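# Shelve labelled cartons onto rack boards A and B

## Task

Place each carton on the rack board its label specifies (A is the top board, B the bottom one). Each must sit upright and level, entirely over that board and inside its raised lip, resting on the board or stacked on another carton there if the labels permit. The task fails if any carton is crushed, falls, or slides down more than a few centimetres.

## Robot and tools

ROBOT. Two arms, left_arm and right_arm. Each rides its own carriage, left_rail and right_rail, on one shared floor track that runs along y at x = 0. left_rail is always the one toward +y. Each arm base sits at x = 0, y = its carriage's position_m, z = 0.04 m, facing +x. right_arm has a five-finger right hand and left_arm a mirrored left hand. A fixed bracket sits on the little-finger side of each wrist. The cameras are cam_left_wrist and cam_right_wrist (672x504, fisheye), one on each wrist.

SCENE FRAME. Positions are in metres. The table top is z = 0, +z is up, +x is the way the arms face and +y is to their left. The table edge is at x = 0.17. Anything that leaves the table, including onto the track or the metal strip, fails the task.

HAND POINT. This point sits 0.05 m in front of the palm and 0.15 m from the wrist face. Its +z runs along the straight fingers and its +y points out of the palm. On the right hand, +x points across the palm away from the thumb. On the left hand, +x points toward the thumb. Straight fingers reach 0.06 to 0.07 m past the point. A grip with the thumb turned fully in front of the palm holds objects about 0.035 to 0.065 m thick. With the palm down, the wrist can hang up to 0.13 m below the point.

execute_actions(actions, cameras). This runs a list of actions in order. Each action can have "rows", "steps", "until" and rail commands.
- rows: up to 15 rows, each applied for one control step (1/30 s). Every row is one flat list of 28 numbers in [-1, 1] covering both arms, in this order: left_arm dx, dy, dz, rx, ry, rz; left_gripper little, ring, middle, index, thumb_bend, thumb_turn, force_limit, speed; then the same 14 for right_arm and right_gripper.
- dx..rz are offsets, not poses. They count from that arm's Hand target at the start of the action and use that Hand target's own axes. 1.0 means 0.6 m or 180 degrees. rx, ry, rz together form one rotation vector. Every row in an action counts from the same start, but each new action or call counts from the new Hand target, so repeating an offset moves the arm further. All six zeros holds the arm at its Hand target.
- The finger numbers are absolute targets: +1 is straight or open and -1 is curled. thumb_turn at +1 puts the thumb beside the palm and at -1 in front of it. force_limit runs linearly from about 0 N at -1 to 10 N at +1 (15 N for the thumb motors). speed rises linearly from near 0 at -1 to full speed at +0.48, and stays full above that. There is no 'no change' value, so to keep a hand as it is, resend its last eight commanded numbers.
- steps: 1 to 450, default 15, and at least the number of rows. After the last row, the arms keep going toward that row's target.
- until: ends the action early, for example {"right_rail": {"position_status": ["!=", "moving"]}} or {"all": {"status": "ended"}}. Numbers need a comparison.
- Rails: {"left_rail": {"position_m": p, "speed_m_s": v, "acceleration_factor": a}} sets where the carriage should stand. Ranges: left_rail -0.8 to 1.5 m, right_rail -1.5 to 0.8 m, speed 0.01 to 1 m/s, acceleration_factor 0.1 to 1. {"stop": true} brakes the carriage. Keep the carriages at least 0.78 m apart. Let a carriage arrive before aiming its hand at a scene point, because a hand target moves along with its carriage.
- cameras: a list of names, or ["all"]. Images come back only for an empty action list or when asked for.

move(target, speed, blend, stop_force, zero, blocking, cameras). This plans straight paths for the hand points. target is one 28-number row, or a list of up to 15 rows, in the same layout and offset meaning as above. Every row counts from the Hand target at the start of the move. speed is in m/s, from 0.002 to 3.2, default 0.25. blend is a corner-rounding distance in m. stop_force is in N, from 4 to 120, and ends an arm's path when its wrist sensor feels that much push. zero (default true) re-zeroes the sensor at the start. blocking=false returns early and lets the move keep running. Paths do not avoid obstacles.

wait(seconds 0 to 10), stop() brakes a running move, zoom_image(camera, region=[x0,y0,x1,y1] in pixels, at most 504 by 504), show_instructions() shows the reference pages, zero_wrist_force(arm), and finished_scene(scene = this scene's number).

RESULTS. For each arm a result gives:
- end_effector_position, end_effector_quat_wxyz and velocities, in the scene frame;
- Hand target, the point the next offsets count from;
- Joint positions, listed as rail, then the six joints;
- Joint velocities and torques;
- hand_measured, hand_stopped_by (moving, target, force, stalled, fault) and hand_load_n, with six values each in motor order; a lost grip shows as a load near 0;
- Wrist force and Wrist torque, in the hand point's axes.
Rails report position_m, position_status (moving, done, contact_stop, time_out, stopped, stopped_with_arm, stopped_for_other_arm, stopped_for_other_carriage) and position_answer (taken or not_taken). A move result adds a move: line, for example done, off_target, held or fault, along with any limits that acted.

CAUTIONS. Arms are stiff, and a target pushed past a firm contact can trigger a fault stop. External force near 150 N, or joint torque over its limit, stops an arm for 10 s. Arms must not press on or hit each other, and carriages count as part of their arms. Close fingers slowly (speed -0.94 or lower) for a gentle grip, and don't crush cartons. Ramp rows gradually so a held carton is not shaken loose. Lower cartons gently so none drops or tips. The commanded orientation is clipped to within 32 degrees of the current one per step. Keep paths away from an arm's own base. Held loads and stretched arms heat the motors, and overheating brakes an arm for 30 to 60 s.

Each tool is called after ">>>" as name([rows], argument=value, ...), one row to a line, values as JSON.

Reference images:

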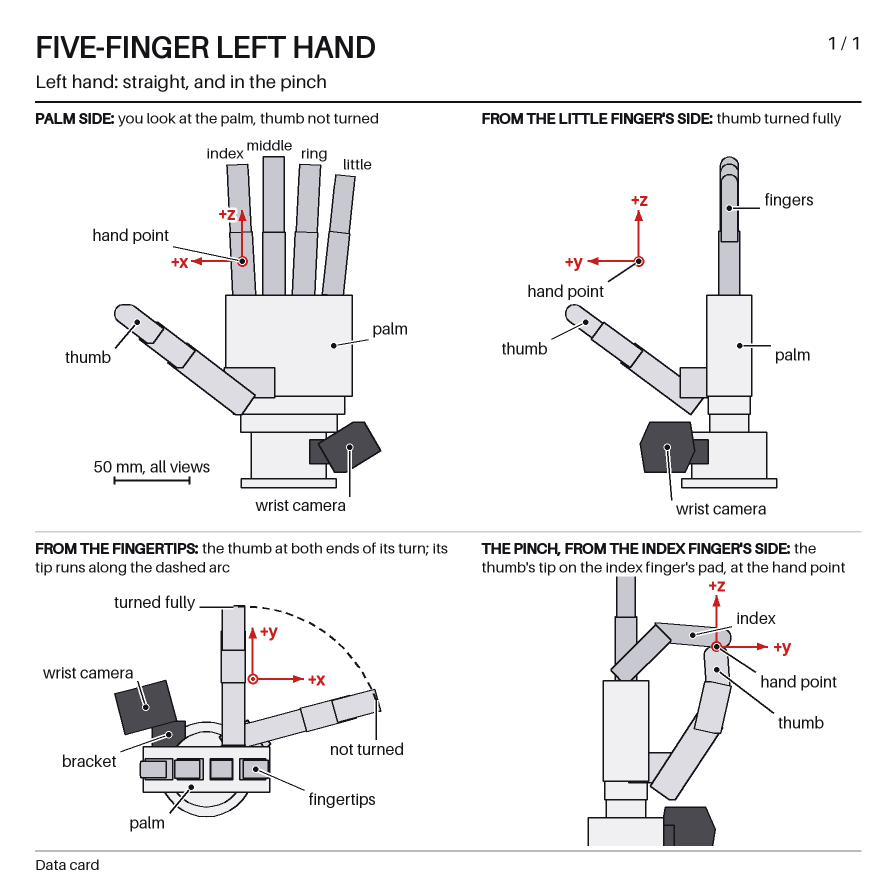

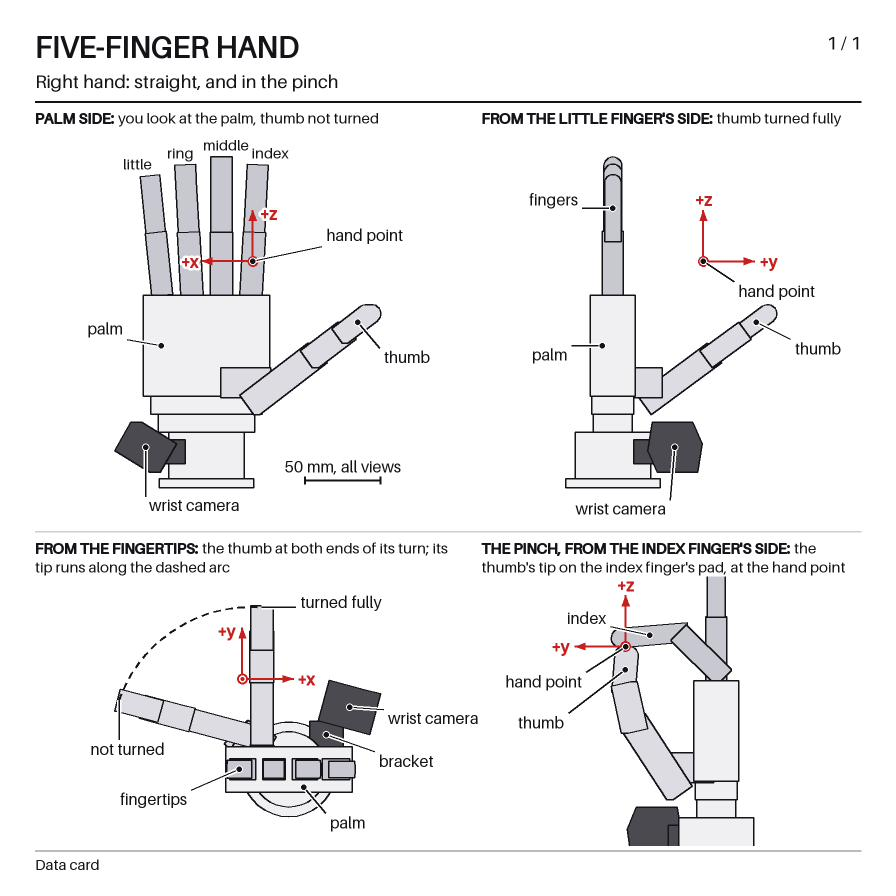

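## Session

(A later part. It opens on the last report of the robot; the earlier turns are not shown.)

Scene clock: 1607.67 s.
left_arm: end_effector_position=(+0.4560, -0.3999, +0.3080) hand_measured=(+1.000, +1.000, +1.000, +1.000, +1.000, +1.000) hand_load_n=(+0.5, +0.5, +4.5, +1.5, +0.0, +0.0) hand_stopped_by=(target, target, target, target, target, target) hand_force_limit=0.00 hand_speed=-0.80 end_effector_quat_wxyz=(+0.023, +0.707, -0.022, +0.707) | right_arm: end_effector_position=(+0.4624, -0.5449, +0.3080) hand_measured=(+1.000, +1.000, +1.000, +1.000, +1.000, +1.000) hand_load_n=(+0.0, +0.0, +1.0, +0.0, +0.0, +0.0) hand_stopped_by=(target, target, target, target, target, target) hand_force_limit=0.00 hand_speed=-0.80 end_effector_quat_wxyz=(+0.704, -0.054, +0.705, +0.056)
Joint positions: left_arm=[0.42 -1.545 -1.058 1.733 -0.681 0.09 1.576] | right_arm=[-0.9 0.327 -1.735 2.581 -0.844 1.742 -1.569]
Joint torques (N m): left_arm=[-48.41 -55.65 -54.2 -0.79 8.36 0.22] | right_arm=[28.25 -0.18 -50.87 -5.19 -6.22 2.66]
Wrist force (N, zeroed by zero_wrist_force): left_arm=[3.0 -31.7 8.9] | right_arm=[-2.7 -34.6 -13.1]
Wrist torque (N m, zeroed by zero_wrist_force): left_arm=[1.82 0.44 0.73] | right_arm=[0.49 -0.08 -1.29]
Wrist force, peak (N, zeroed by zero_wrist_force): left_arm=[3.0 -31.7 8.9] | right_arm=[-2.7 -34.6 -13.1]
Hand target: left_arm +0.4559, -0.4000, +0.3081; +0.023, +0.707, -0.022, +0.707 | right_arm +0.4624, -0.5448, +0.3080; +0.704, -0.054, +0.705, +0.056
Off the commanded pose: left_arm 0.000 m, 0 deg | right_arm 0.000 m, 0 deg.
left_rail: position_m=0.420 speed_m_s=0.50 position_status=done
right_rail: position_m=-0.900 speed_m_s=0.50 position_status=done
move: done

>>> move(target=[0, 0, 0, 0, 0, 0, 1, 1, 1, 1, 1, 1, 0, -0.8, 0, -0.0004, 0, -0.0020, 0, 0, 1, 1, 1, 1, 1, 1, 0, -0.8], speed=0.01)

Scene clock: 1618.63 s.
left_arm: end_effector_position=(+0.4559, -0.4000, +0.3081) hand_measured=(+1.000, +1.000, +1.000, +1.000, +1.000, +1.000) hand_load_n=(+0.0, +1.0, +4.5, +2.0, -0.5, -0.5) hand_stopped_by=(target, target, target, target, target, target) hand_force_limit=0.00 hand_speed=-0.80 end_effector_quat_wxyz=(+0.023, +0.707, -0.022, +0.707) | right_arm: end_effector_position=(+0.4624, -0.5451, +0.3080) hand_measured=(+1.000, +1.000, +1.000, +1.000, +1.000, +1.000) hand_load_n=(+0.0, +0.0, +2.5, +0.0, +0.0, +0.0) hand_stopped_by=(target, target, target, target, target, target) hand_force_limit=0.00 hand_speed=-0.80 end_effector_quat_wxyz=(+0.704, -0.057, +0.705, +0.058)
Joint positions: left_arm=[0.42 -1.545 -1.057 1.733 -0.681 0.09 1.575] | right_arm=[-0.9 0.32 -1.738 2.583 -0.844 1.729 -1.569]
Joint torques (N m): left_arm=[-43.99 -55.03 -55.73 -1.35 11.91 -2.59] | right_arm=[-4.11 -26.66 -28.66 -0.5 -9.9 2.1]
Wrist force (N, zeroed by zero_wrist_force): left_arm=[4.2 -35.3 1.8] | right_arm=[-3.9 -28.9 -12.0]
Wrist torque (N m, zeroed by zero_wrist_force): left_arm=[2.44 0.28 0.91] | right_arm=[1.26 0.26 -1.06]
Wrist force, peak (N, zeroed by zero_wrist_force): left_arm=[3.4 -36.8 7.9] | right_arm=[-4.2 -38.5 -17.9]
Hand target: left_arm +0.4559, -0.4000, +0.3081; +0.023, +0.707, -0.022, +0.707 | right_arm +0.4624, -0.5451, +0.3080; +0.704, -0.057, +0.705, +0.058
Off the commanded pose: left_arm 0.000 m, 0 deg | right_arm 0.000 m, 0 deg.
left_rail: position_m=0.420 speed_m_s=0.50 position_status=done
right_rail: position_m=-0.900 speed_m_s=0.50 position_status=done
move: done

>>> move(target=[0.0167, 0, 0, 0, 0, 0, 1, 1, 1, 1, 1, 1, 0, -0.8, -0.0167, 0, 0, 0, 0, 0, 1, 1, 1, 1, 1, 1, 0, -0.8], speed=0.02, cameras=["all"])

Scene clock: 1624.97 s.
left_arm: end_effector_position=(+0.4559, -0.4000, +0.3180) hand_measured=(+1.000, +1.000, +1.000, +1.000, +1.000, +1.000) hand_load_n=(+0.0, +1.0, +4.0, +1.0, +0.0, +0.0) hand_stopped_by=(target, target, target, target, target, target) hand_force_limit=0.00 hand_speed=-0.80 end_effector_quat_wxyz=(+0.023, +0.707, -0.022, +0.707) | right_arm: end_effector_position=(+0.4625, -0.5451, +0.3180) hand_measured=(+1.000, +1.000, +1.000, +1.000, +1.000, +1.000) hand_load_n=(+0.0, +0.0, +2.5, +0.0, +0.0, +0.0) hand_stopped_by=(target, target, target, target, target, target) hand_force_limit=0.00 hand_speed=-0.80 end_effector_quat_wxyz=(+0.704, -0.057, +0.705, +0.058)
Joint positions: left_arm=[0.42 -1.545 -1.068 1.728 -0.667 0.09 1.576] | right_arm=[-0.9 0.32 -1.76 2.573 -0.812 1.729 -1.569]
Joint torques (N m): left_arm=[-7.87 -91.37 -58.51 -1.18 13.27 -2.35] | right_arm=[-3.91 -38.83 -56.28 -3.95 -11.05 -0.73]
Wrist force (N, zeroed by zero_wrist_force): left_arm=[-8.0 -29.0 1.0] | right_arm=[8.3 -28.5 -9.4]
Wrist torque (N m, zeroed by zero_wrist_force): left_arm=[2.11 -0.45 0.27] | right_arm=[1.26 0.65 -0.24]
Wrist force, peak (N, zeroed by zero_wrist_force): left_arm=[4.3 -35.4 1.5] | right_arm=[-4.0 -29.0 -12.1]
Hand target: left_arm +0.4559, -0.4000, +0.3181; +0.023, +0.707, -0.022, +0.707 | right_arm +0.4625, -0.5451, +0.3181; +0.704, -0.057, +0.705, +0.058
Off the commanded pose: left_arm 0.000 m, 0 deg | right_arm 0.000 m, 0 deg.
left_rail: position_m=0.420 speed_m_s=0.50 position_status=done
right_rail: position_m=-0.900 speed_m_s=0.50 position_status=done
move: done
camera_calibration:
cam_left_wrist: T_world_to_cam=[[0.0708085, 0.973994, 0.215226, 0.290426], [-0.513226, -0.149442, 0.845143, -0.0908768], [0.855328, -0.170303, 0.489297, -0.498509], [0, 0, 0, 1]] pos_world=[0.359184, -0.381352, 0.258216]
cam_right_wrist: T_world_to_cam=[[-0.137939, 0.968988, -0.205023, 0.661913], [-0.500488, 0.110435, 0.858671, 0.0210567], [0.854684, 0.221056, 0.469734, -0.306643], [0, 0, 0, 1]] pos_world=[0.363925, -0.575926, 0.261667]

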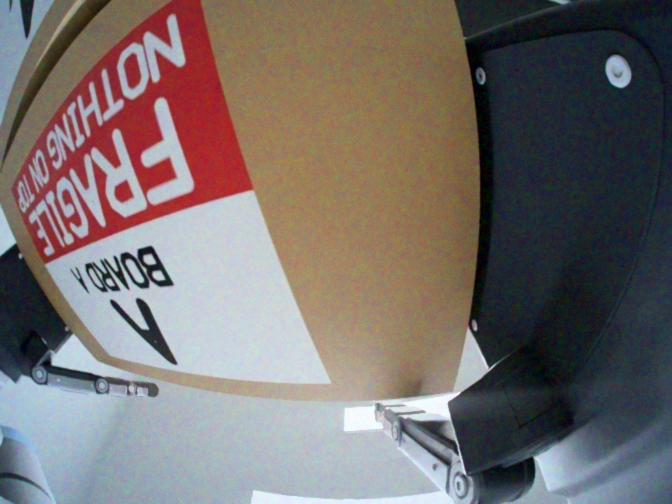

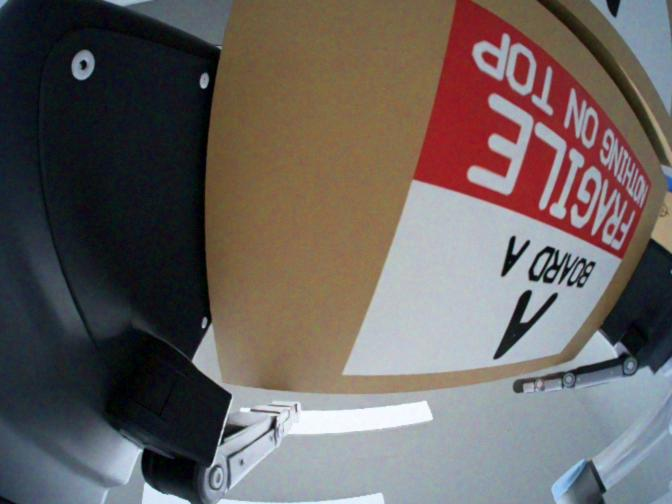

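>>> move(target=[0.25, 0.0004, 0, 0, 0, 0, 1, 1, 1, 1, 1, 1, 0, -0.8, -0.25, 0.0006, 0, 0, 0, 0, 1, 1, 1, 1, 1, 1, 0, -0.8], speed=0.06, cameras=["all"])

Scene clock: 1633.50 s.
left_arm: end_effector_position=(+0.4559, -0.4000, +0.4681) hand_measured=(+1.000, +1.000, +1.000, +1.000, +1.000, +1.000) hand_load_n=(+0.0, +1.5, +5.0, +2.0, +0.0, +0.0) hand_stopped_by=(target, target, target, target, target, target) hand_force_limit=0.00 hand_speed=-0.80 end_effector_quat_wxyz=(+0.023, +0.706, -0.022, +0.707) | right_arm: end_effector_position=(+0.4626, -0.5449, +0.4680) hand_measured=(+1.000, +1.000, +1.000, +1.000, +1.000, +1.000) hand_load_n=(+0.0, -0.5, +2.5, +0.5, +0.0, +0.0) hand_stopped_by=(target, target, target, target, target, target) hand_force_limit=0.00 hand_speed=-0.80 end_effector_quat_wxyz=(+0.704, -0.057, +0.705, +0.058)
Joint positions: left_arm=[0.42 -1.545 -1.195 1.617 -0.431 0.09 1.58] | right_arm=[-0.9 0.32 -1.988 2.39 -0.4 1.729 -1.569]
Joint torques (N m): left_arm=[-45.22 -52.6 -63.74 -2.36 11.12 -2.21] | right_arm=[2.95 -20.05 -67.03 -4.1 -13.16 0.06]
Wrist force (N, zeroed by zero_wrist_force): left_arm=[-8.8 -39.6 3.5] | right_arm=[7.7 -38.3 -13.6]
Wrist torque (N m, zeroed by zero_wrist_force): left_arm=[2.65 -0.49 0.44] | right_arm=[1.19 0.62 -0.36]
Wrist force, peak (N, zeroed by zero_wrist_force): left_arm=[-8.2 -39.8 3.7] | right_arm=[7.2 -38.4 -14.1]
Hand target: left_arm +0.4558, -0.4001, +0.4681; +0.023, +0.707, -0.022, +0.707 | right_arm +0.4626, -0.5450, +0.4681; +0.704, -0.057, +0.705, +0.058
Off the commanded pose: left_arm 0.000 m, 0 deg | right_arm 0.000 m, 0 deg.
left_rail: position_m=0.420 speed_m_s=0.50 position_status=done
right_rail: position_m=-0.900 speed_m_s=0.50 position_status=done
move: done
camera_calibration:
cam_left_wrist: T_world_to_cam=[[0.0707107, 0.974027, 0.215106, 0.258315], [-0.513514, -0.14933, 0.844987, -0.217538], [0.855163, -0.17021, 0.489618, -0.572006], [0, 0, 0, 1]] pos_world=[0.359184, -0.381452, 0.408316]
cam_right_wrist: T_world_to_cam=[[-0.138032, 0.968969, -0.205052, 0.692632], [-0.500495, 0.110414, 0.85867, -0.107664], [0.854665, 0.221151, 0.469724, -0.37723], [0, 0, 0, 1]] pos_world=[0.364125, -0.575827, 0.411667]

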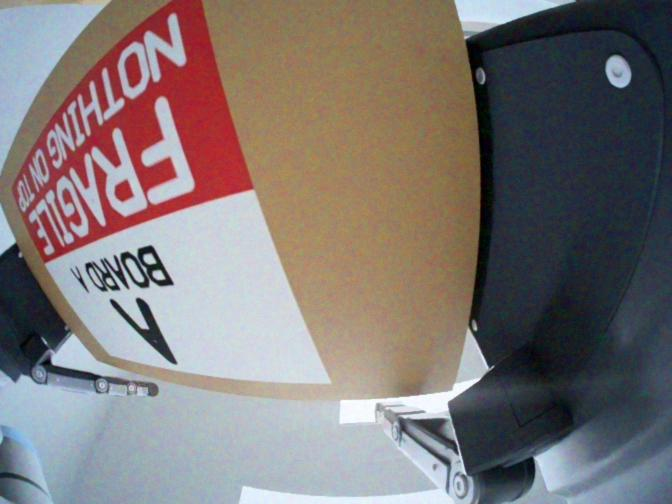

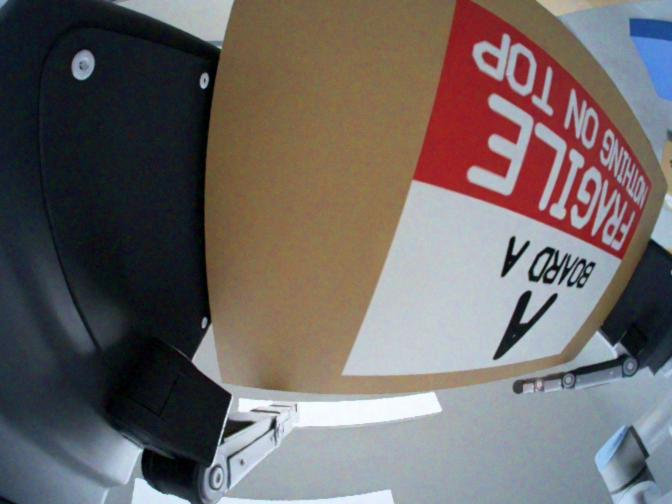

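>>> move(target=[0.3, 0, 0, 0, 0, 0, 1, 1, 1, 1, 1, 1, 0, -0.8, -0.3, 0, 0, 0, 0, 0, 1, 1, 1, 1, 1, 1, 0, -0.8], speed=0.08)

>>> move(target=[0.255, 0, 0, 0, 0, 0, 1, 1, 1, 1, 1, 1, 0, -0.8, -0.255, 0, 0, 0, 0, 0, 1, 1, 1, 1, 1, 1, 0, -0.8], speed=0.08, cameras=["all"])

Scene clock: 1642.77 s.
left_arm: end_effector_position=(+0.4558, -0.3999, +0.6481) hand_measured=(+1.000, +1.000, +1.000, +1.000, +1.000, +1.000) hand_load_n=(+0.0, +1.5, +5.0, +1.5, +0.0, +0.0) hand_stopped_by=(target, target, target, target, target, target) hand_force_limit=0.00 hand_speed=-0.80 end_effector_quat_wxyz=(+0.023, +0.706, -0.022, +0.707) | right_arm: end_effector_position=(+0.4629, -0.5453, +0.6481) hand_measured=(+1.000, +1.000, +1.000, +1.000, +1.000, +1.000) hand_load_n=(+0.0, +0.5, +1.5, +0.5, +0.0, +0.0) hand_stopped_by=(target, target, target, target, target, target) hand_force_limit=0.00 hand_speed=-0.80 end_effector_quat_wxyz=(+0.704, -0.057, +0.705, +0.058)
Joint positions: left_arm=[0.42 -1.545 -1.275 1.398 -0.137 0.09 1.584] | right_arm=[-0.9 0.319 -2.071 2.108 -0.036 1.727 -1.569]
Joint torques (N m): left_arm=[-48.4 -44.41 -61.6 -1.63 9.95 -2.94] | right_arm=[0.75 6.22 -67.62 -4.02 -10.63 1.03]
Wrist force (N, zeroed by zero_wrist_force): left_arm=[-8.3 -36.1 4.0] | right_arm=[7.2 -35.2 -13.7]
Wrist torque (N m, zeroed by zero_wrist_force): left_arm=[2.42 -0.50 0.49] | right_arm=[0.85 0.77 -0.30]
Wrist force, peak (N, zeroed by zero_wrist_force): left_arm=[-9.1 -40.5 3.7] | right_arm=[7.8 -39.3 -14.1]
Hand target: left_arm +0.4558, -0.3999, +0.6481; +0.023, +0.707, -0.022, +0.707 | right_arm +0.4629, -0.5453, +0.6481; +0.704, -0.057, +0.705, +0.058
Off the commanded pose: left_arm 0.000 m, 0 deg | right_arm 0.000 m, 0 deg.
left_rail: position_m=0.420 speed_m_s=0.50 position_status=done
right_rail: position_m=-0.900 speed_m_s=0.50 position_status=done
move: done

Scene clock: 1645.53 s.
left_arm: end_effector_position=(+0.4557, -0.3998, +0.8011) hand_measured=(+1.000, +1.000, +1.000, +1.000, +1.000, +1.000) hand_load_n=(+0.0, +1.5, +4.5, +1.0, +0.0, +0.0) hand_stopped_by=(target, target, target, target, target, target) hand_force_limit=0.00 hand_speed=-0.80 end_effector_quat_wxyz=(+0.023, +0.706, -0.022, +0.707) | right_arm: end_effector_position=(+0.4632, -0.5456, +0.8010) hand_measured=(+1.000, +1.000, +1.000, +1.000, +1.000, +1.000) hand_load_n=(+0.0, +0.0, +1.5, +0.0, +0.0, +0.0) hand_stopped_by=(target, target, target, target, target, target) hand_force_limit=0.00 hand_speed=-0.80 end_effector_quat_wxyz=(+0.704, -0.057, +0.705, +0.058)
Joint positions: left_arm=[0.42 -1.545 -1.273 1.127 0.128 0.09 1.588] | right_arm=[-0.9 0.317 -2.046 1.826 0.221 1.726 -1.569]
Joint torques (N m): left_arm=[-38.59 -41.99 -55.69 -1.37 8.67 -2.62] | right_arm=[16.83 16.8 -62.6 -3.94 -5.92 1.59]
Wrist force (N, zeroed by zero_wrist_force): left_arm=[-8.2 -32.0 4.1] | right_arm=[7.7 -31.4 -12.6]
Wrist torque (N m, zeroed by zero_wrist_force): left_arm=[2.17 -0.40 0.40] | right_arm=[0.52 0.72 -0.20]
Wrist force, peak (N, zeroed by zero_wrist_force): left_arm=[-9.6 -38.3 4.9] | right_arm=[8.7 -37.3 -14.2]
Hand target: left_arm +0.4557, -0.3998, +0.8011; +0.023, +0.707, -0.022, +0.707 | right_arm +0.4632, -0.5455, +0.8011; +0.704, -0.057, +0.705, +0.058
Off the commanded pose: left_arm 0.000 m, 0 deg | right_arm 0.000 m, 0 deg.
left_rail: position_m=0.420 speed_m_s=0.50 position_status=done
right_rail: position_m=-0.900 speed_m_s=0.50 position_status=done
move: done
camera_calibration:
cam_left_wrist: T_world_to_cam=[[0.0705525, 0.974027, 0.215161, 0.186437], [-0.514088, -0.149342, 0.844637, -0.498378], [0.854831, -0.170203, 0.490199, -0.735172], [0, 0, 0, 1]] pos_world=[0.359085, -0.381152, 0.741215]
cam_right_wrist: T_world_to_cam=[[-0.137901, 0.96898, -0.205089, 0.761571], [-0.500499, 0.11051, 0.858655, -0.393303], [0.854684, 0.221056, 0.469734, -0.534059], [0, 0, 0, 1]] pos_world=[0.364625, -0.576426, 0.744767]

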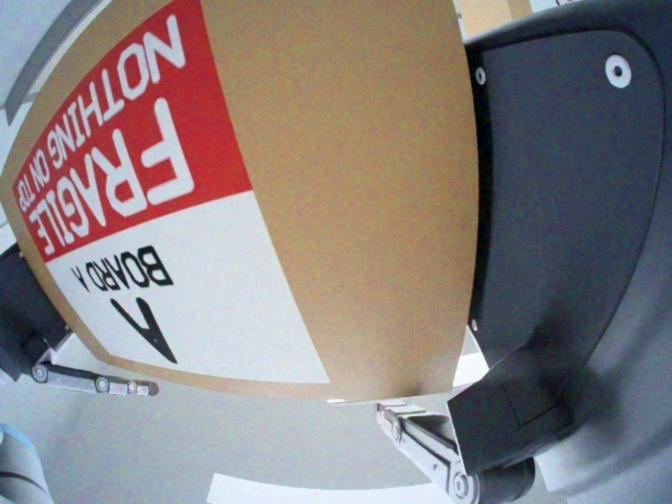

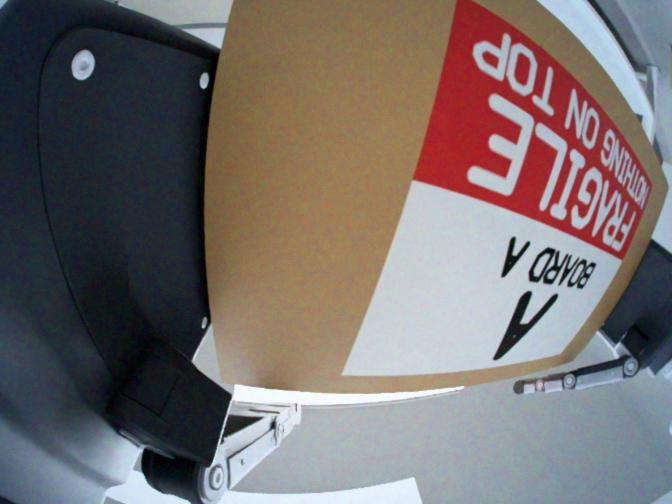

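>>> move(target=[0, -0.16337, 0.08955, -0.00306, 0, 0, 1, 1, 1, 1, 1, 1, 0, -0.8, 0, 0.1400, 0.12192, 0.0020, 0, 0, 1, 1, 1, 1, 1, 1, 0, -0.8], speed=0.06)

Scene clock: 1692.37 s.
left_arm: end_effector_position=(+0.5156, -0.3055, +0.8010) hand_measured=(+1.000, +1.000, +1.000, +1.000, +1.000, +1.000) hand_load_n=(+0.0, +1.5, +5.0, +1.5, +0.0, +0.0) hand_stopped_by=(target, target, target, target, target, target) hand_force_limit=0.00 hand_speed=-0.80 end_effector_quat_wxyz=(+0.026, +0.706, -0.026, +0.707) | right_arm: end_effector_position=(+0.5217, -0.4510, +0.8011) hand_measured=(+1.000, +1.000, +1.000, +1.000, +1.000, +1.000) hand_load_n=(+0.0, +0.0, +2.0, +0.0, -0.5, +0.0) hand_stopped_by=(target, target, target, target, target, target) hand_force_limit=0.00 hand_speed=-0.80 end_effector_quat_wxyz=(+0.704, -0.054, +0.705, +0.056)
Joint positions: left_arm=[0.42 -1.45 -1.401 1.287 0.112 0.194 1.572] | right_arm=[-0.9 0.508 -1.84 1.701 0.14 1.924 -1.568]
Joint torques (N m): left_arm=[-9.67 -52.03 -39.88 -8.53 18.17 3.52] | right_arm=[31.75 3.8 -65.13 -8.64 -8.35 2.44]
Wrist force (N, zeroed by zero_wrist_force): left_arm=[-9.0 -39.9 3.9] | right_arm=[7.3 -38.3 -13.0]
Wrist torque (N m, zeroed by zero_wrist_force): left_arm=[2.65 -0.42 0.36] | right_arm=[1.04 0.63 -0.26]
Wrist force, peak (N, zeroed by zero_wrist_force): left_arm=[-8.8 -39.9 3.7] | right_arm=[7.3 -38.3 -13.0]
Hand target: left_arm +0.5156, -0.3054, +0.8010; +0.026, +0.706, -0.026, +0.707 | right_arm +0.5218, -0.4509, +0.8011; +0.704, -0.054, +0.705, +0.056
Off the commanded pose: left_arm 0.000 m, 0 deg | right_arm 0.000 m, 0 deg.
left_rail: position_m=0.420 speed_m_s=0.50 position_status=done
right_rail: position_m=-0.900 speed_m_s=0.50 position_status=done
move: done

>>> move(target=[0, -0.16456, 0.0879, -0.00306, 0, 0, 1, 1, 1, 1, 1, 1, 0, -0.8, 0, 0.14061, 0.12073, 0.0030, 0, 0, 1, 1, 1, 1, 1, 1, 0, -0.8], speed=0.06)

Scene clock: 1698.97 s.
left_arm: end_effector_position=(+0.5754, -0.2109, +0.8010) hand_measured=(+1.000, +1.000, +1.000, +1.000, +1.000, +1.000) hand_load_n=(+0.0, +1.5, +5.0, +1.5, +0.0, -0.5) hand_stopped_by=(target, target, target, target, target, target) hand_force_limit=0.00 hand_speed=-0.80 end_effector_quat_wxyz=(+0.030, +0.706, -0.029, +0.707) | right_arm: end_effector_position=(+0.5802, -0.3564, +0.8012) hand_measured=(+1.000, +1.000, +1.000, +1.000, +1.000, +1.000) hand_load_n=(+0.0, +0.0, +2.5, +0.5, +0.0, +0.0) hand_stopped_by=(target, target, target, target, target, target) hand_force_limit=0.00 hand_speed=-0.80 end_effector_quat_wxyz=(+0.705, -0.051, +0.706, +0.052)
Joint positions: left_arm=[0.42 -1.33 -1.507 1.406 0.1 0.324 1.571] | right_arm=[-0.9 0.619 -1.645 1.542 0.104 2.044 -1.568]
Joint torques (N m): left_arm=[-9.14 -43.89 -41.15 -8.95 18.29 3.37] | right_arm=[37.79 -12.6 -64.57 -8.56 -9.11 2.28]
Wrist force (N, zeroed by zero_wrist_force): left_arm=[-8.8 -39.9 3.5] | right_arm=[6.8 -38.5 -12.9]
Wrist torque (N m, zeroed by zero_wrist_force): left_arm=[2.62 -0.46 0.40] | right_arm=[1.05 0.73 -0.28]
Wrist force, peak (N, zeroed by zero_wrist_force): left_arm=[-8.9 -40.7 4.2] | right_arm=[7.1 -39.5 -14.1]
Hand target: left_arm +0.5755, -0.2108, +0.8010; +0.030, +0.706, -0.029, +0.707 | right_arm +0.5803, -0.3563, +0.8012; +0.705, -0.051, +0.706, +0.052
Off the commanded pose: left_arm 0.000 m, 0 deg | right_arm 0.000 m, 0 deg.
left_rail: position_m=0.420 speed_m_s=0.50 position_status=done
right_rail: position_m=-0.900 speed_m_s=0.50 position_status=done
move: done

>>> move(target=[0, -0.16539, 0.08633, -0.00306, 0, 0, 1, 1, 1, 1, 1, 1, 0, -0.8, 0, 0.14175, 0.11938, 0.0030, 0, 0, 1, 1, 1, 1, 1, 1, 0, -0.8], speed=0.06)

Scene clock: 1707.87 s.
left_arm: end_effector_position=(+0.6353, -0.1163, +0.8009) hand_measured=(+1.000, +1.000, +1.000, +1.000, +1.000, +1.000) hand_load_n=(+0.0, +1.5, +5.5, +1.5, +0.0, +0.0) hand_stopped_by=(target, target, target, target, target, target) hand_force_limit=0.00 hand_speed=-0.80 end_effector_quat_wxyz=(+0.033, +0.706, -0.033, +0.706) | right_arm: end_effector_position=(+0.6387, -0.2618, +0.8013) hand_measured=(+1.000, +1.000, +1.000, +1.000, +1.000, +1.000) hand_load_n=(+0.0, +0.0, +2.5, +0.5, +0.0, +0.0) hand_stopped_by=(target, target, target, target, target, target) hand_force_limit=0.00 hand_speed=-0.80 end_effector_quat_wxyz=(+0.705, -0.048, +0.706, +0.049)
Joint positions: left_arm=[0.42 -1.179 -1.584 1.486 0.098 0.485 1.571] | right_arm=[-0.9 0.691 -1.453 1.345 0.109 2.125 -1.568]
Joint torques (N m): left_arm=[-13.46 -40.87 -42.7 -9.53 19.19 1.26] | right_arm=[37.4 -30.43 -66.36 -5.19 -8.46 2.23]
Wrist force (N, zeroed by zero_wrist_force): left_arm=[-8.7 -41.8 3.8] | right_arm=[7.3 -40.1 -13.7]
Wrist torque (N m, zeroed by zero_wrist_force): left_arm=[2.69 -0.47 0.57] | right_arm=[1.08 0.78 -0.31]
Wrist force, peak (N, zeroed by zero_wrist_force): left_arm=[-8.7 -41.8 3.8] | right_arm=[7.3 -40.1 -13.7]
Hand target: left_arm +0.6354, -0.1163, +0.8009; +0.033, +0.706, -0.033, +0.707 | right_arm +0.6388, -0.2617, +0.8013; +0.705, -0.048, +0.706, +0.049
Off the commanded pose: left_arm 0.000 m, 0 deg | right_arm 0.000 m, 0 deg.
left_rail: position_m=0.420 speed_m_s=0.50 position_status=done
right_rail: position_m=-0.900 speed_m_s=0.50 position_status=done
move: done

>>> move(target=[0, -0.16635, 0.08505, -0.00278, 0, 0, 1, 1, 1, 1, 1, 1, 0, -0.8, 0, 0.14237, 0.11881, 0.00278, 0, 0, 1, 1, 1, 1, 1, 1, 0, -0.8], speed=0.06)

Scene clock: 1718.20 s.
left_arm: end_effector_position=(+0.6954, -0.0217, +0.8008) hand_measured=(+1.000, +1.000, +1.000, +1.000, +1.000, +1.000) hand_load_n=(+0.0, +1.5, +5.0, +1.0, +0.0, +0.0) hand_stopped_by=(target, target, target, target, target, target) hand_force_limit=0.00 hand_speed=-0.80 end_effector_quat_wxyz=(+0.036, +0.706, -0.036, +0.706) | right_arm: end_effector_position=(+0.6977, -0.1674, +0.8013) hand_measured=(+1.000, +1.000, +1.000, +1.000, +1.000, +1.000) hand_load_n=(+0.0, +0.0, +2.0, +0.0, +0.0, +0.0) hand_stopped_by=(target, target, target, target, target, target) hand_force_limit=0.00 hand_speed=-0.80 end_effector_quat_wxyz=(+0.705, -0.045, +0.706, +0.046)
Joint positions: left_arm=[0.42 -0.998 -1.627 1.527 0.1 0.674 1.571] | right_arm=[-0.9 0.741 -1.253 1.098 0.156 2.184 -1.568]
Joint torques (N m): left_arm=[-14.41 -41.87 -43.06 -4.15 17.97 -1.06] | right_arm=[35.4 -45.67 -62.83 -3.88 -7.48 2.36]
Wrist force (N, zeroed by zero_wrist_force): left_arm=[-8.7 -38.3 4.2] | right_arm=[6.9 -37.2 -13.5]
Wrist torque (N m, zeroed by zero_wrist_force): left_arm=[2.54 -0.46 0.46] | right_arm=[0.92 0.75 -0.24]
Wrist force, peak (N, zeroed by zero_wrist_force): left_arm=[-8.6 -42.5 4.1] | right_arm=[7.0 -41.5 -15.0]
Hand target: left_arm +0.6955, -0.0216, +0.8008; +0.036, +0.706, -0.036, +0.706 | right_arm +0.6977, -0.1674, +0.8013; +0.705, -0.045, +0.706, +0.046
Off the commanded pose: left_arm 0.000 m, 0 deg | right_arm 0.000 m, 0 deg.
left_rail: position_m=0.420 speed_m_s=0.50 position_status=done
right_rail: position_m=-0.900 speed_m_s=0.50 position_status=done
move: done

>>> move(target=[0, -0.16688, 0.08343, -0.00278, 0, 0, 1, 1, 1, 1, 1, 1, 0, -0.8, 0, 0.14361, 0.11742, 0.00278, 0, 0, 1, 1, 1, 1, 1, 1, 0, -0.8], speed=0.05, cameras=["all"])

Scene clock: 1727.03 s.
left_arm: end_effector_position=(+0.7554, +0.0729, +0.8008) hand_measured=(+1.000, +1.000, +1.000, +1.000, +1.000, +1.000) hand_load_n=(+0.0, +1.5, +5.0, +1.5, +0.0, +0.0) hand_stopped_by=(target, target, target, target, target, target) hand_force_limit=0.00 hand_speed=-0.80 end_effector_quat_wxyz=(+0.039, +0.706, -0.039, +0.706) | right_arm: end_effector_position=(+0.7566, -0.0730, +0.8014) hand_measured=(+1.000, +1.000, +1.000, +1.000, +1.000, +1.000) hand_load_n=(+0.0, +0.0, +2.0, +0.0, +0.0, +0.0) hand_stopped_by=(target, target, target, target, target, target) hand_force_limit=0.00 hand_speed=-0.80 end_effector_quat_wxyz=(+0.705, -0.042, +0.706, +0.043)
Joint positions: left_arm=[0.42 -0.796 -1.631 1.531 0.1 0.886 1.57] | right_arm=[-0.9 0.778 -1.023 0.763 0.262 2.229 -1.568]
Joint torques (N m): left_arm=[-15.39 -20.41 -58.82 -9.36 18.03 -2.52] | right_arm=[37.39 -65.52 -59.48 -4.82 -7.71 2.26]
Wrist force (N, zeroed by zero_wrist_force): left_arm=[-8.1 -39.9 4.8] | right_arm=[7.9 -38.0 -14.5]
Wrist torque (N m, zeroed by zero_wrist_force): left_arm=[2.52 -0.47 0.54] | right_arm=[0.91 0.65 -0.25]
Wrist force, peak (N, zeroed by zero_wrist_force): left_arm=[-8.1 -39.9 4.8] | right_arm=[6.8 -38.5 -14.0]
Hand target: left_arm +0.7555, +0.0729, +0.8008; +0.039, +0.706, -0.039, +0.706 | right_arm +0.7566, -0.0729, +0.8014; +0.705, -0.042, +0.706, +0.043
Off the commanded pose: left_arm 0.000 m, 0 deg | right_arm 0.000 m, 0 deg.
left_rail: position_m=0.420 speed_m_s=0.50 position_status=done
right_rail: position_m=-0.900 speed_m_s=0.50 position_status=done
move: done
camera_calibration:
cam_left_wrist: T_world_to_cam=[[0.115761, 0.969712, 0.215079, -0.328759], [-0.519546, -0.125437, 0.845185, -0.271545], [0.846565, -0.209583, 0.489289, -0.900902], [0, 0, 0, 1]] pos_world=[0.659649, 0.0959259, 0.741016]
cam_right_wrist: T_world_to_cam=[[-0.0966231, 0.973959, -0.205106, 0.31329], [-0.495264, 0.131701, 0.858702, -0.301346], [0.863353, 0.184552, 0.469641, -0.898651], [0, 0, 0, 1]] pos_world=[0.656878, -0.0995967, 0.745067]

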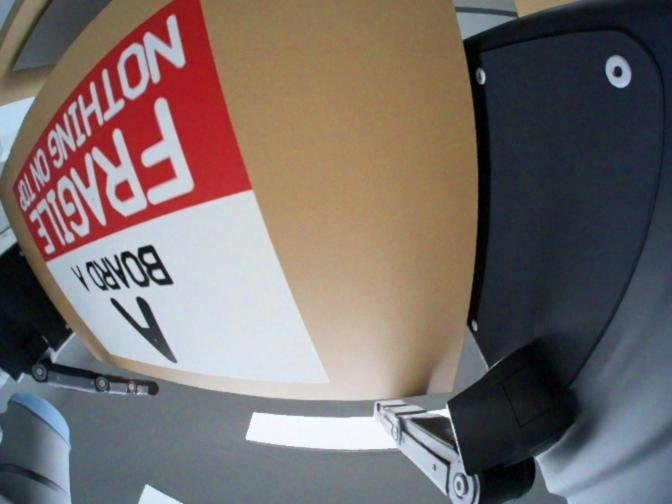

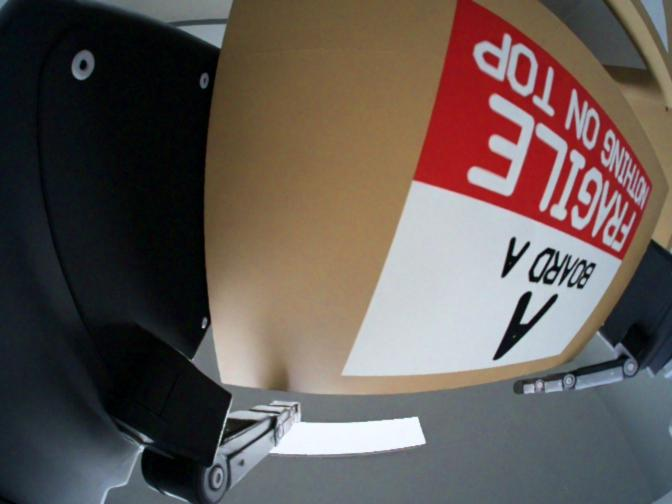

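>>> move(target=[-0.0583, 0, 0, 0, 0, 0, 1, 1, 1, 1, 1, 1, 0, -0.8, 0.0583, 0, 0, 0, 0, 0, 1, 1, 1, 1, 1, 1, 0, -0.8], speed=0.04)

>>> move(target=[-0.07, 0, 0, 0, 0, 0, 1, 1, 1, 1, 1, 1, 0, -0.8, 0.07, 0, 0, 0, 0, 0, 1, 1, 1, 1, 1, 1, 0, -0.8], speed=0.015, stop_force=7, cameras=["all"])

Scene clock: 1733.87 s.
left_arm: end_effector_position=(+0.7555, +0.0729, +0.7659) hand_measured=(+1.000, +1.000, +1.000, +1.000, +1.000, +1.000) hand_load_n=(+0.0, +1.5, +5.0, +1.5, +0.0, +0.0) hand_stopped_by=(target, target, target, target, target, target) hand_force_limit=0.00 hand_speed=-0.80 end_effector_quat_wxyz=(+0.039, +0.706, -0.039, +0.706) | right_arm: end_effector_position=(+0.7565, -0.0728, +0.7665) hand_measured=(+1.000, +1.000, +1.000, +1.000, +1.000, +1.000) hand_load_n=(+0.0, +0.0, +1.5, +0.0, +0.0, +0.0) hand_stopped_by=(target, target, target, target, target, target) hand_force_limit=0.00 hand_speed=-0.80 end_effector_quat_wxyz=(+0.705, -0.041, +0.706, +0.043)
Joint positions: left_arm=[0.42 -0.795 -1.635 1.596 0.039 0.886 1.57] | right_arm=[-0.9 0.778 -1.04 0.853 0.189 2.23 -1.568]
Joint torques (N m): left_arm=[-28.04 -46.93 -43.72 -9.81 17.64 1.13] | right_arm=[34.88 -92.65 -45.13 -9.61 -12.29 -1.56]
Wrist force (N, zeroed by zero_wrist_force): left_arm=[-9.2 -41.2 4.6] | right_arm=[7.5 -39.6 -14.6]
Wrist torque (N m, zeroed by zero_wrist_force): left_arm=[2.63 -0.37 0.47] | right_arm=[0.92 0.67 -0.28]
Wrist force, peak (N, zeroed by zero_wrist_force): left_arm=[-8.3 -45.8 5.8] | right_arm=[7.6 -43.4 -17.0]
Hand target: left_arm +0.7555, +0.0728, +0.7658; +0.039, +0.706, -0.039, +0.706 | right_arm +0.7566, -0.0728, +0.7664; +0.705, -0.042, +0.706, +0.043
Off the commanded pose: left_arm 0.000 m, 0 deg | right_arm 0.000 m, 0 deg.
left_rail: position_m=0.420 speed_m_s=0.50 position_status=done
right_rail: position_m=-0.900 speed_m_s=0.50 position_status=done
move: done

Scene clock: 1736.47 s.
left_arm: end_effector_position=(+0.7555, +0.0729, +0.7434) hand_measured=(+1.000, +1.000, +1.000, +1.000, +1.000, +1.000) hand_load_n=(+0.0, +1.5, +5.0, +1.5, +0.0, +0.0) hand_stopped_by=(target, target, target, target, target, target) hand_force_limit=0.00 hand_speed=-0.80 end_effector_quat_wxyz=(+0.039, +0.706, -0.039, +0.706) | right_arm: end_effector_position=(+0.7565, -0.0728, +0.7447) hand_measured=(+1.000, +1.000, +1.000, +1.000, +1.000, +1.000) hand_load_n=(+0.0, +0.0, +2.0, +0.0, -0.5, +0.0) hand_stopped_by=(target, target, target, target, target, target) hand_force_limit=0.00 hand_speed=-0.80 end_effector_quat_wxyz=(+0.705, -0.042, +0.706, +0.043)
Joint positions: left_arm=[0.42 -0.795 -1.636 1.636 -0.001 0.886 1.57] | right_arm=[-0.9 0.778 -1.048 0.903 0.147 2.23 -1.568]
Joint torques (N m): left_arm=[-47.96 -15.85 -56.09 -1.92 14.87 2.02] | right_arm=[21.37 -69.09 -63.65 -4.37 -10.52 0.12]
Wrist force (N, zeroed by zero_wrist_force): left_arm=[-2.9 -41.7 6.0] | right_arm=[6.0 -38.9 -11.8]
Wrist torque (N m, zeroed by zero_wrist_force): left_arm=[2.52 0.18 0.76] | right_arm=[0.92 0.06 -0.85]
Wrist force, peak (N, zeroed by zero_wrist_force): left_arm=[7.1 -44.8 0.8] | right_arm=[7.7 -40.0 -14.7]
Hand target: left_arm +0.7555, +0.0729, +0.7434; +0.039, +0.706, -0.039, +0.706 (not the last commanded pose) | right_arm +0.7565, -0.0728, +0.7447; +0.705, -0.042, +0.706, +0.043 (not the last commanded pose)
Off the commanded pose: left_arm 0.020 m, 0 deg | right_arm 0.020 m, 0 deg.
left_rail: position_m=0.420 speed_m_s=0.50 position_status=done
right_rail: position_m=-0.900 speed_m_s=0.50 position_status=done
move: contact (left_arm, right_arm)
camera_calibration:
cam_left_wrist: T_world_to_cam=[[0.115797, 0.969724, 0.215002, -0.316398], [-0.519652, -0.125326, 0.845136, -0.222887], [0.846494, -0.209591, 0.489407, -0.872935], [0, 0, 0, 1]] pos_world=[0.659749, 0.0959259, 0.683616]
cam_right_wrist: T_world_to_cam=[[-0.0966715, 0.973971, -0.205022, 0.301453], [-0.495255, 0.131606, 0.858722, -0.252849], [0.863352, 0.184552, 0.469641, -0.87202], [0, 0, 0, 1]] pos_world=[0.656778, -0.0993969, 0.688468]

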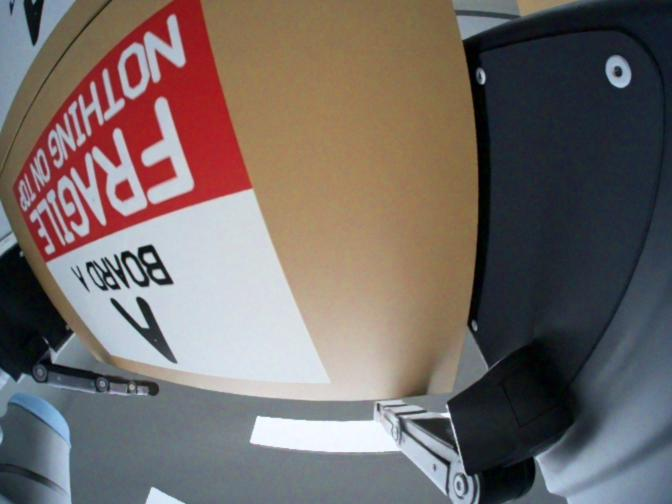

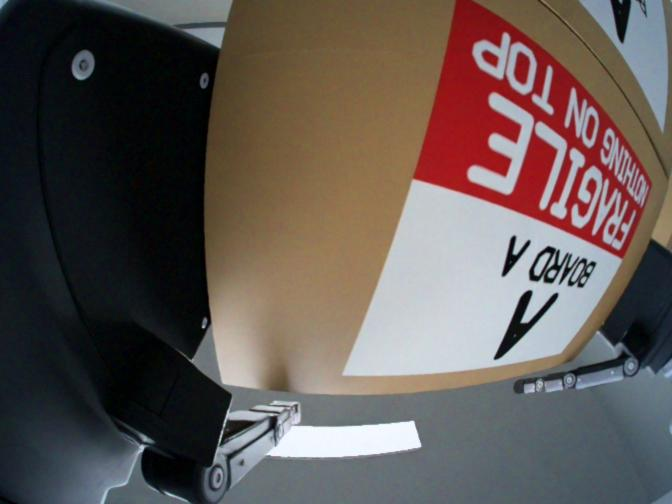

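>>> move(target=[-0.0012, 0, 0, 0, 0, 0, 1, 1, 1, 1, 1, 1, 0, -0.8, 0.0022, 0, 0, 0, 0, 0, 1, 1, 1, 1, 1, 1, 0, -0.8], speed=0.01)

Scene clock: 1746.43 s.
left_arm: end_effector_position=(+0.7555, +0.0729, +0.7428) hand_measured=(+1.000, +1.000, +1.000, +1.000, +1.000, +1.000) hand_load_n=(+0.0, +1.5, +5.0, +1.5, +0.0, +0.0) hand_stopped_by=(target, target, target, target, target, target) hand_force_limit=0.00 hand_speed=-0.80 end_effector_quat_wxyz=(+0.039, +0.706, -0.039, +0.706) | right_arm: end_effector_position=(+0.7565, -0.0728, +0.7436) hand_measured=(+1.000, +1.000, +1.000, +1.000, +1.000, +1.000) hand_load_n=(+0.0, +0.0, +2.0, +0.0, +0.0, +0.0) hand_stopped_by=(target, target, target, target, target, target) hand_force_limit=0.00 hand_speed=-0.80 end_effector_quat_wxyz=(+0.705, -0.041, +0.706, +0.043)
Joint positions: left_arm=[0.42 -0.795 -1.636 1.637 -0.002 0.886 1.57] | right_arm=[-0.9 0.778 -1.048 0.906 0.144 2.23 -1.568]
Joint torques (N m): left_arm=[-48.97 -15.25 -29.32 -5.08 15.36 1.19] | right_arm=[9.35 -68.21 -25.77 -4.62 -8.6 0.71]
Wrist force (N, zeroed by zero_wrist_force): left_arm=[11.1 -40.7 -3.2] | right_arm=[-14.7 -35.8 -16.7]
Wrist torque (N m, zeroed by zero_wrist_force): left_arm=[2.99 0.78 1.54] | right_arm=[1.13 0.14 -1.81]
Wrist force, peak (N, zeroed by zero_wrist_force): left_arm=[-2.2 -42.2 5.9] | right_arm=[-0.6 -41.6 -19.8]
Hand target: left_arm +0.7555, +0.0729, +0.7427; +0.039, +0.706, -0.039, +0.706 | right_arm +0.7565, -0.0728, +0.7434; +0.705, -0.042, +0.706, +0.043
Off the commanded pose: left_arm 0.000 m, 0 deg | right_arm 0.000 m, 0 deg.
left_rail: position_m=0.420 speed_m_s=0.50 position_status=done
right_rail: position_m=-0.900 speed_m_s=0.50 position_status=done
move: done

>>> move([
  [0.0006, -0.004, -0.0004, 0, 0, 0, 1, 1, 1, 1, 1, 1, 0, -0.8, -0.0010, -0.004, -0.0004, 0, 0, 0, 1, 1, 1, 1, 1, 1, 0, -0.8],
  [0.0006, -0.0497, -0.0052, 0, 0, 0, 1, 1, 1, 1, 1, 1, 0, -0.8, -0.0010, -0.0497, -0.0052, 0, 0, 0, 1, 1, 1, 1, 1, 1, 0, -0.8],
], speed=[0.005, 0.04], cameras=["all"])

Scene clock: 1756.60 s.
left_arm: end_effector_position=(+0.7557, +0.1028, +0.7430) hand_measured=(+1.000, +1.000, +1.000, +1.000, +1.000, +1.000) hand_load_n=(+0.0, +0.0, +0.0, +0.0, +0.0, +0.0) hand_stopped_by=(target, target, target, target, target, target) hand_force_limit=0.00 hand_speed=-0.80 end_effector_quat_wxyz=(+0.039, +0.706, -0.039, +0.706) | right_arm: end_effector_position=(+0.7570, -0.1027, +0.7440) hand_measured=(+1.000, +1.000, +1.000, +1.000, +1.000, +1.000) hand_load_n=(+0.0, +0.0, +0.0, +0.5, +0.0, +0.0) hand_stopped_by=(target, target, target, target, target, target) hand_force_limit=0.00 hand_speed=-0.80 end_effector_quat_wxyz=(+0.705, -0.042, +0.706, +0.043)
Joint positions: left_arm=[0.42 -0.755 -1.658 1.657 0.001 0.927 1.57] | right_arm=[-0.9 0.753 -1.098 0.98 0.119 2.204 -1.568]
Joint torques (N m): left_arm=[21.59 -47.94 -35.06 1.06 3.61 -1.5] | right_arm=[-14.91 -104.76 -36.45 -4.29 -3.46 -0.94]
Wrist force (N, zeroed by zero_wrist_force): left_arm=[0.7 -0.3 -0.4] | right_arm=[-0.8 1.0 -0.9]
Wrist torque (N m, zeroed by zero_wrist_force): left_arm=[0.05 -0.13 0.17] | right_arm=[0.17 0.11 -0.09]
Wrist force, peak (N, zeroed by zero_wrist_force): left_arm=[13.4 -40.6 -3.2] | right_arm=[-17.6 -35.2 -15.1]
Hand target: left_arm +0.7557, +0.1028, +0.7430; +0.039, +0.706, -0.039, +0.706 | right_arm +0.7570, -0.1028, +0.7440; +0.705, -0.042, +0.706, +0.043
Off the commanded pose: left_arm 0.000 m, 0 deg | right_arm 0.000 m, 0 deg.
left_rail: position_m=0.420 speed_m_s=0.50 position_status=done
right_rail: position_m=-0.900 speed_m_s=0.50 position_status=done
move: done
camera_calibration:
cam_left_wrist: T_world_to_cam=[[0.115797, 0.969724, 0.215002, -0.34533], [-0.519652, -0.125326, 0.845136, -0.218698], [0.846494, -0.209591, 0.489407, -0.866642], [0, 0, 0, 1]] pos_world=[0.659949, 0.125826, 0.683216]
cam_right_wrist: T_world_to_cam=[[-0.0965875, 0.97399, -0.204976, 0.330364], [-0.495243, 0.131608, 0.858728, -0.24804], [0.863368, 0.184455, 0.46965, -0.8665], [0, 0, 0, 1]] pos_world=[0.657178, -0.129297, 0.687668]

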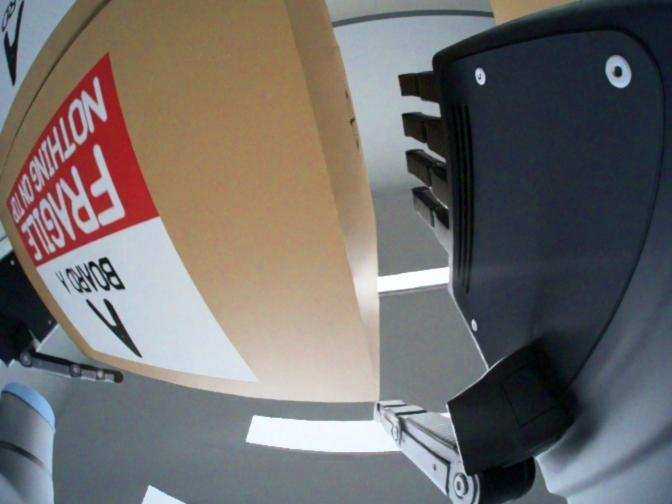

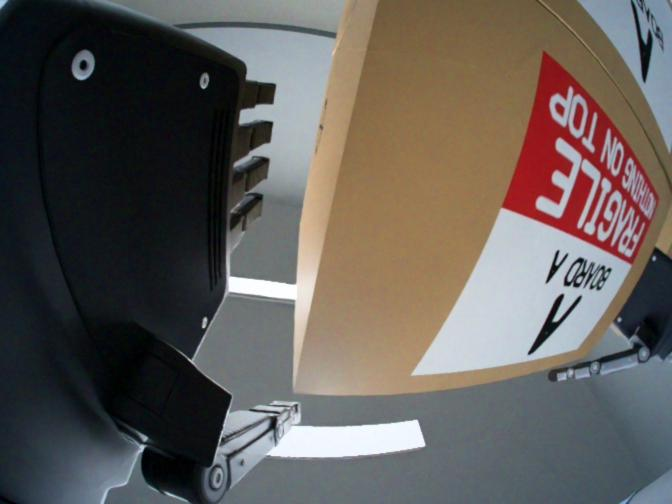

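>>> move(target=[0, 0.0381, -0.3446, 0, 0, 0, 1, 1, 1, 1, 1, 1, 0, -0.8, 0, 0.0412, -0.3442, 0, 0, 0, 1, 1, 1, 1, 1, 1, 0, -0.8], speed=0.15, cameras=["all"])

>>> execute_actions([
  {"right_rail": {"position_m": -1.05}, "steps": 120, "until": {"right_rail": {"position_status": ["!=", "moving"]}}},
  {"left_rail": {"position_m": 0.25}, "steps": 120, "until": {"left_rail": {"position_status": ["!=", "moving"]}}},
])

Scene clock: 1769.07 s.
left_arm: end_effector_position=(+0.5477, +0.1029, +0.7429) hand_measured=(+1.000, +1.000, +1.000, +1.000, +1.000, +1.000) hand_load_n=(+0.0, +0.0, +0.0, +0.0, +0.0, +0.0) hand_stopped_by=(target, target, target, target, target, target) hand_force_limit=0.00 hand_speed=-0.80 end_effector_quat_wxyz=(+0.039, +0.706, -0.039, +0.706) | right_arm: end_effector_position=(+0.5490, -0.1028, +0.7443) hand_measured=(+1.000, +1.000, +1.000, +1.000, +1.000, +1.000) hand_load_n=(+0.0, +0.0, +0.0, +0.0, +0.0, -0.5) hand_stopped_by=(target, target, target, target, target, target) hand_force_limit=0.00 hand_speed=-0.80 end_effector_quat_wxyz=(+0.705, -0.042, +0.706, +0.043)
Joint positions: left_arm=[0.42 -1.161 -1.983 1.896 0.086 0.52 1.571] | right_arm=[-0.9 0.95 -1.286 1.242 0.046 2.401 -1.567]
Joint torques (N m): left_arm=[-21.79 -22.34 -34.61 1.73 -3.85 -3.01] | right_arm=[18.19 -86.98 -36.96 -3.82 2.26 -2.06]
Wrist force (N, zeroed by zero_wrist_force): left_arm=[0.7 -0.5 -0.8] | right_arm=[-0.7 0.9 -1.5]
Wrist torque (N m, zeroed by zero_wrist_force): left_arm=[0.01 -0.13 0.06] | right_arm=[0.15 0.18 -0.02]
Wrist force, peak (N, zeroed by zero_wrist_force): left_arm=[0.8 0.2 -1.7] | right_arm=[-1.0 1.3 -2.4]
Hand target: left_arm +0.5477, +0.1029, +0.7429; +0.039, +0.706, -0.039, +0.706 | right_arm +0.5490, -0.1028, +0.7443; +0.705, -0.042, +0.706, +0.043
Off the commanded pose: left_arm 0.000 m, 0 deg | right_arm 0.000 m, 0 deg.
left_rail: position_m=0.420 speed_m_s=0.50 position_status=done
right_rail: position_m=-0.900 speed_m_s=0.50 position_status=done
move: done
camera_calibration:
cam_left_wrist: T_world_to_cam=[[0.115786, 0.969722, 0.21502, -0.321326], [-0.519654, -0.125347, 0.845132, -0.326682], [0.846495, -0.209591, 0.489407, -0.690501], [0, 0, 0, 1]] pos_world=[0.451949, 0.125926, 0.683116]
cam_right_wrist: T_world_to_cam=[[-0.0965875, 0.97399, -0.204976, 0.310443], [-0.495243, 0.131608, 0.858728, -0.351246], [0.863368, 0.184455, 0.46965, -0.687128], [0, 0, 0, 1]] pos_world=[0.449278, -0.129397, 0.687968]

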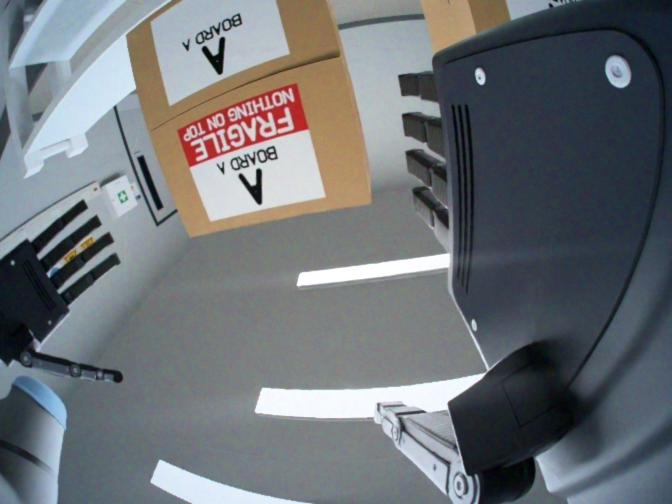

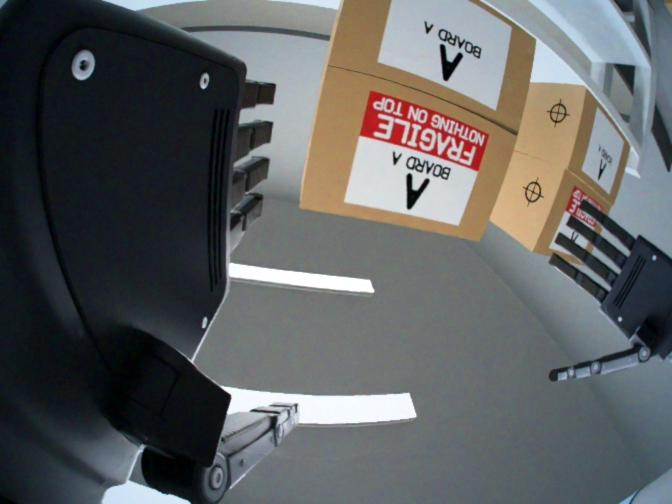

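Scene clock: 1771.37 s.
left_arm: end_effector_position=(+0.5476, -0.0671, +0.7429) hand_measured=(+1.000, +1.000, +1.000, +1.000, +1.000, +1.000) hand_load_n=(+0.0, +0.0, +0.0, +0.0, -0.5, +0.0) hand_stopped_by=(target, target, target, target, target, target) hand_force_limit=0.00 hand_speed=-0.80 end_effector_quat_wxyz=(+0.039, +0.706, -0.039, +0.706) | right_arm: end_effector_position=(+0.5490, -0.2528, +0.7443) hand_measured=(+1.000, +1.000, +1.000, +1.000, +1.000, +1.000) hand_load_n=(+0.0, +0.0, +0.0, +0.0, +0.0, +0.5) hand_stopped_by=(target, target, target, target, target, target) hand_force_limit=0.00 hand_speed=-0.80 end_effector_quat_wxyz=(+0.705, -0.042, +0.706, +0.043)
Joint positions: left_arm=[0.25 -1.161 -1.983 1.896 0.086 0.52 1.571] | right_arm=[-1.05 0.95 -1.286 1.242 0.046 2.401 -1.567]
Joint torques (N m): left_arm=[-9.49 -0.03 -37.14 -0.97 -1.91 -2.97] | right_arm=[5.35 -61.4 -47.56 -1.46 -0.03 -2.58]
Wrist force (N, zeroed by zero_wrist_force): left_arm=[0.7 0.2 -0.7] | right_arm=[-0.8 0.9 -1.3]
Wrist torque (N m, zeroed by zero_wrist_force): left_arm=[0.10 -0.13 0.05] | right_arm=[0.14 0.19 -0.02]
Wrist force, peak (N, zeroed by zero_wrist_force): left_arm=[0.9 -1.0 -0.8] | right_arm=[-0.5 2.2 -1.2]
Hand target: left_arm +0.5477, -0.0671, +0.7429; +0.039, +0.706, -0.039, +0.706 | right_arm +0.5490, -0.2528, +0.7443; +0.705, -0.042, +0.706, +0.043
Off the commanded pose: left_arm 0.000 m, 0 deg | right_arm 0.000 m, 0 deg.
left_rail: position_m=0.250 speed_m_s=0.50 position_status=done
right_rail: position_m=-1.050 speed_m_s=0.50 position_status=done


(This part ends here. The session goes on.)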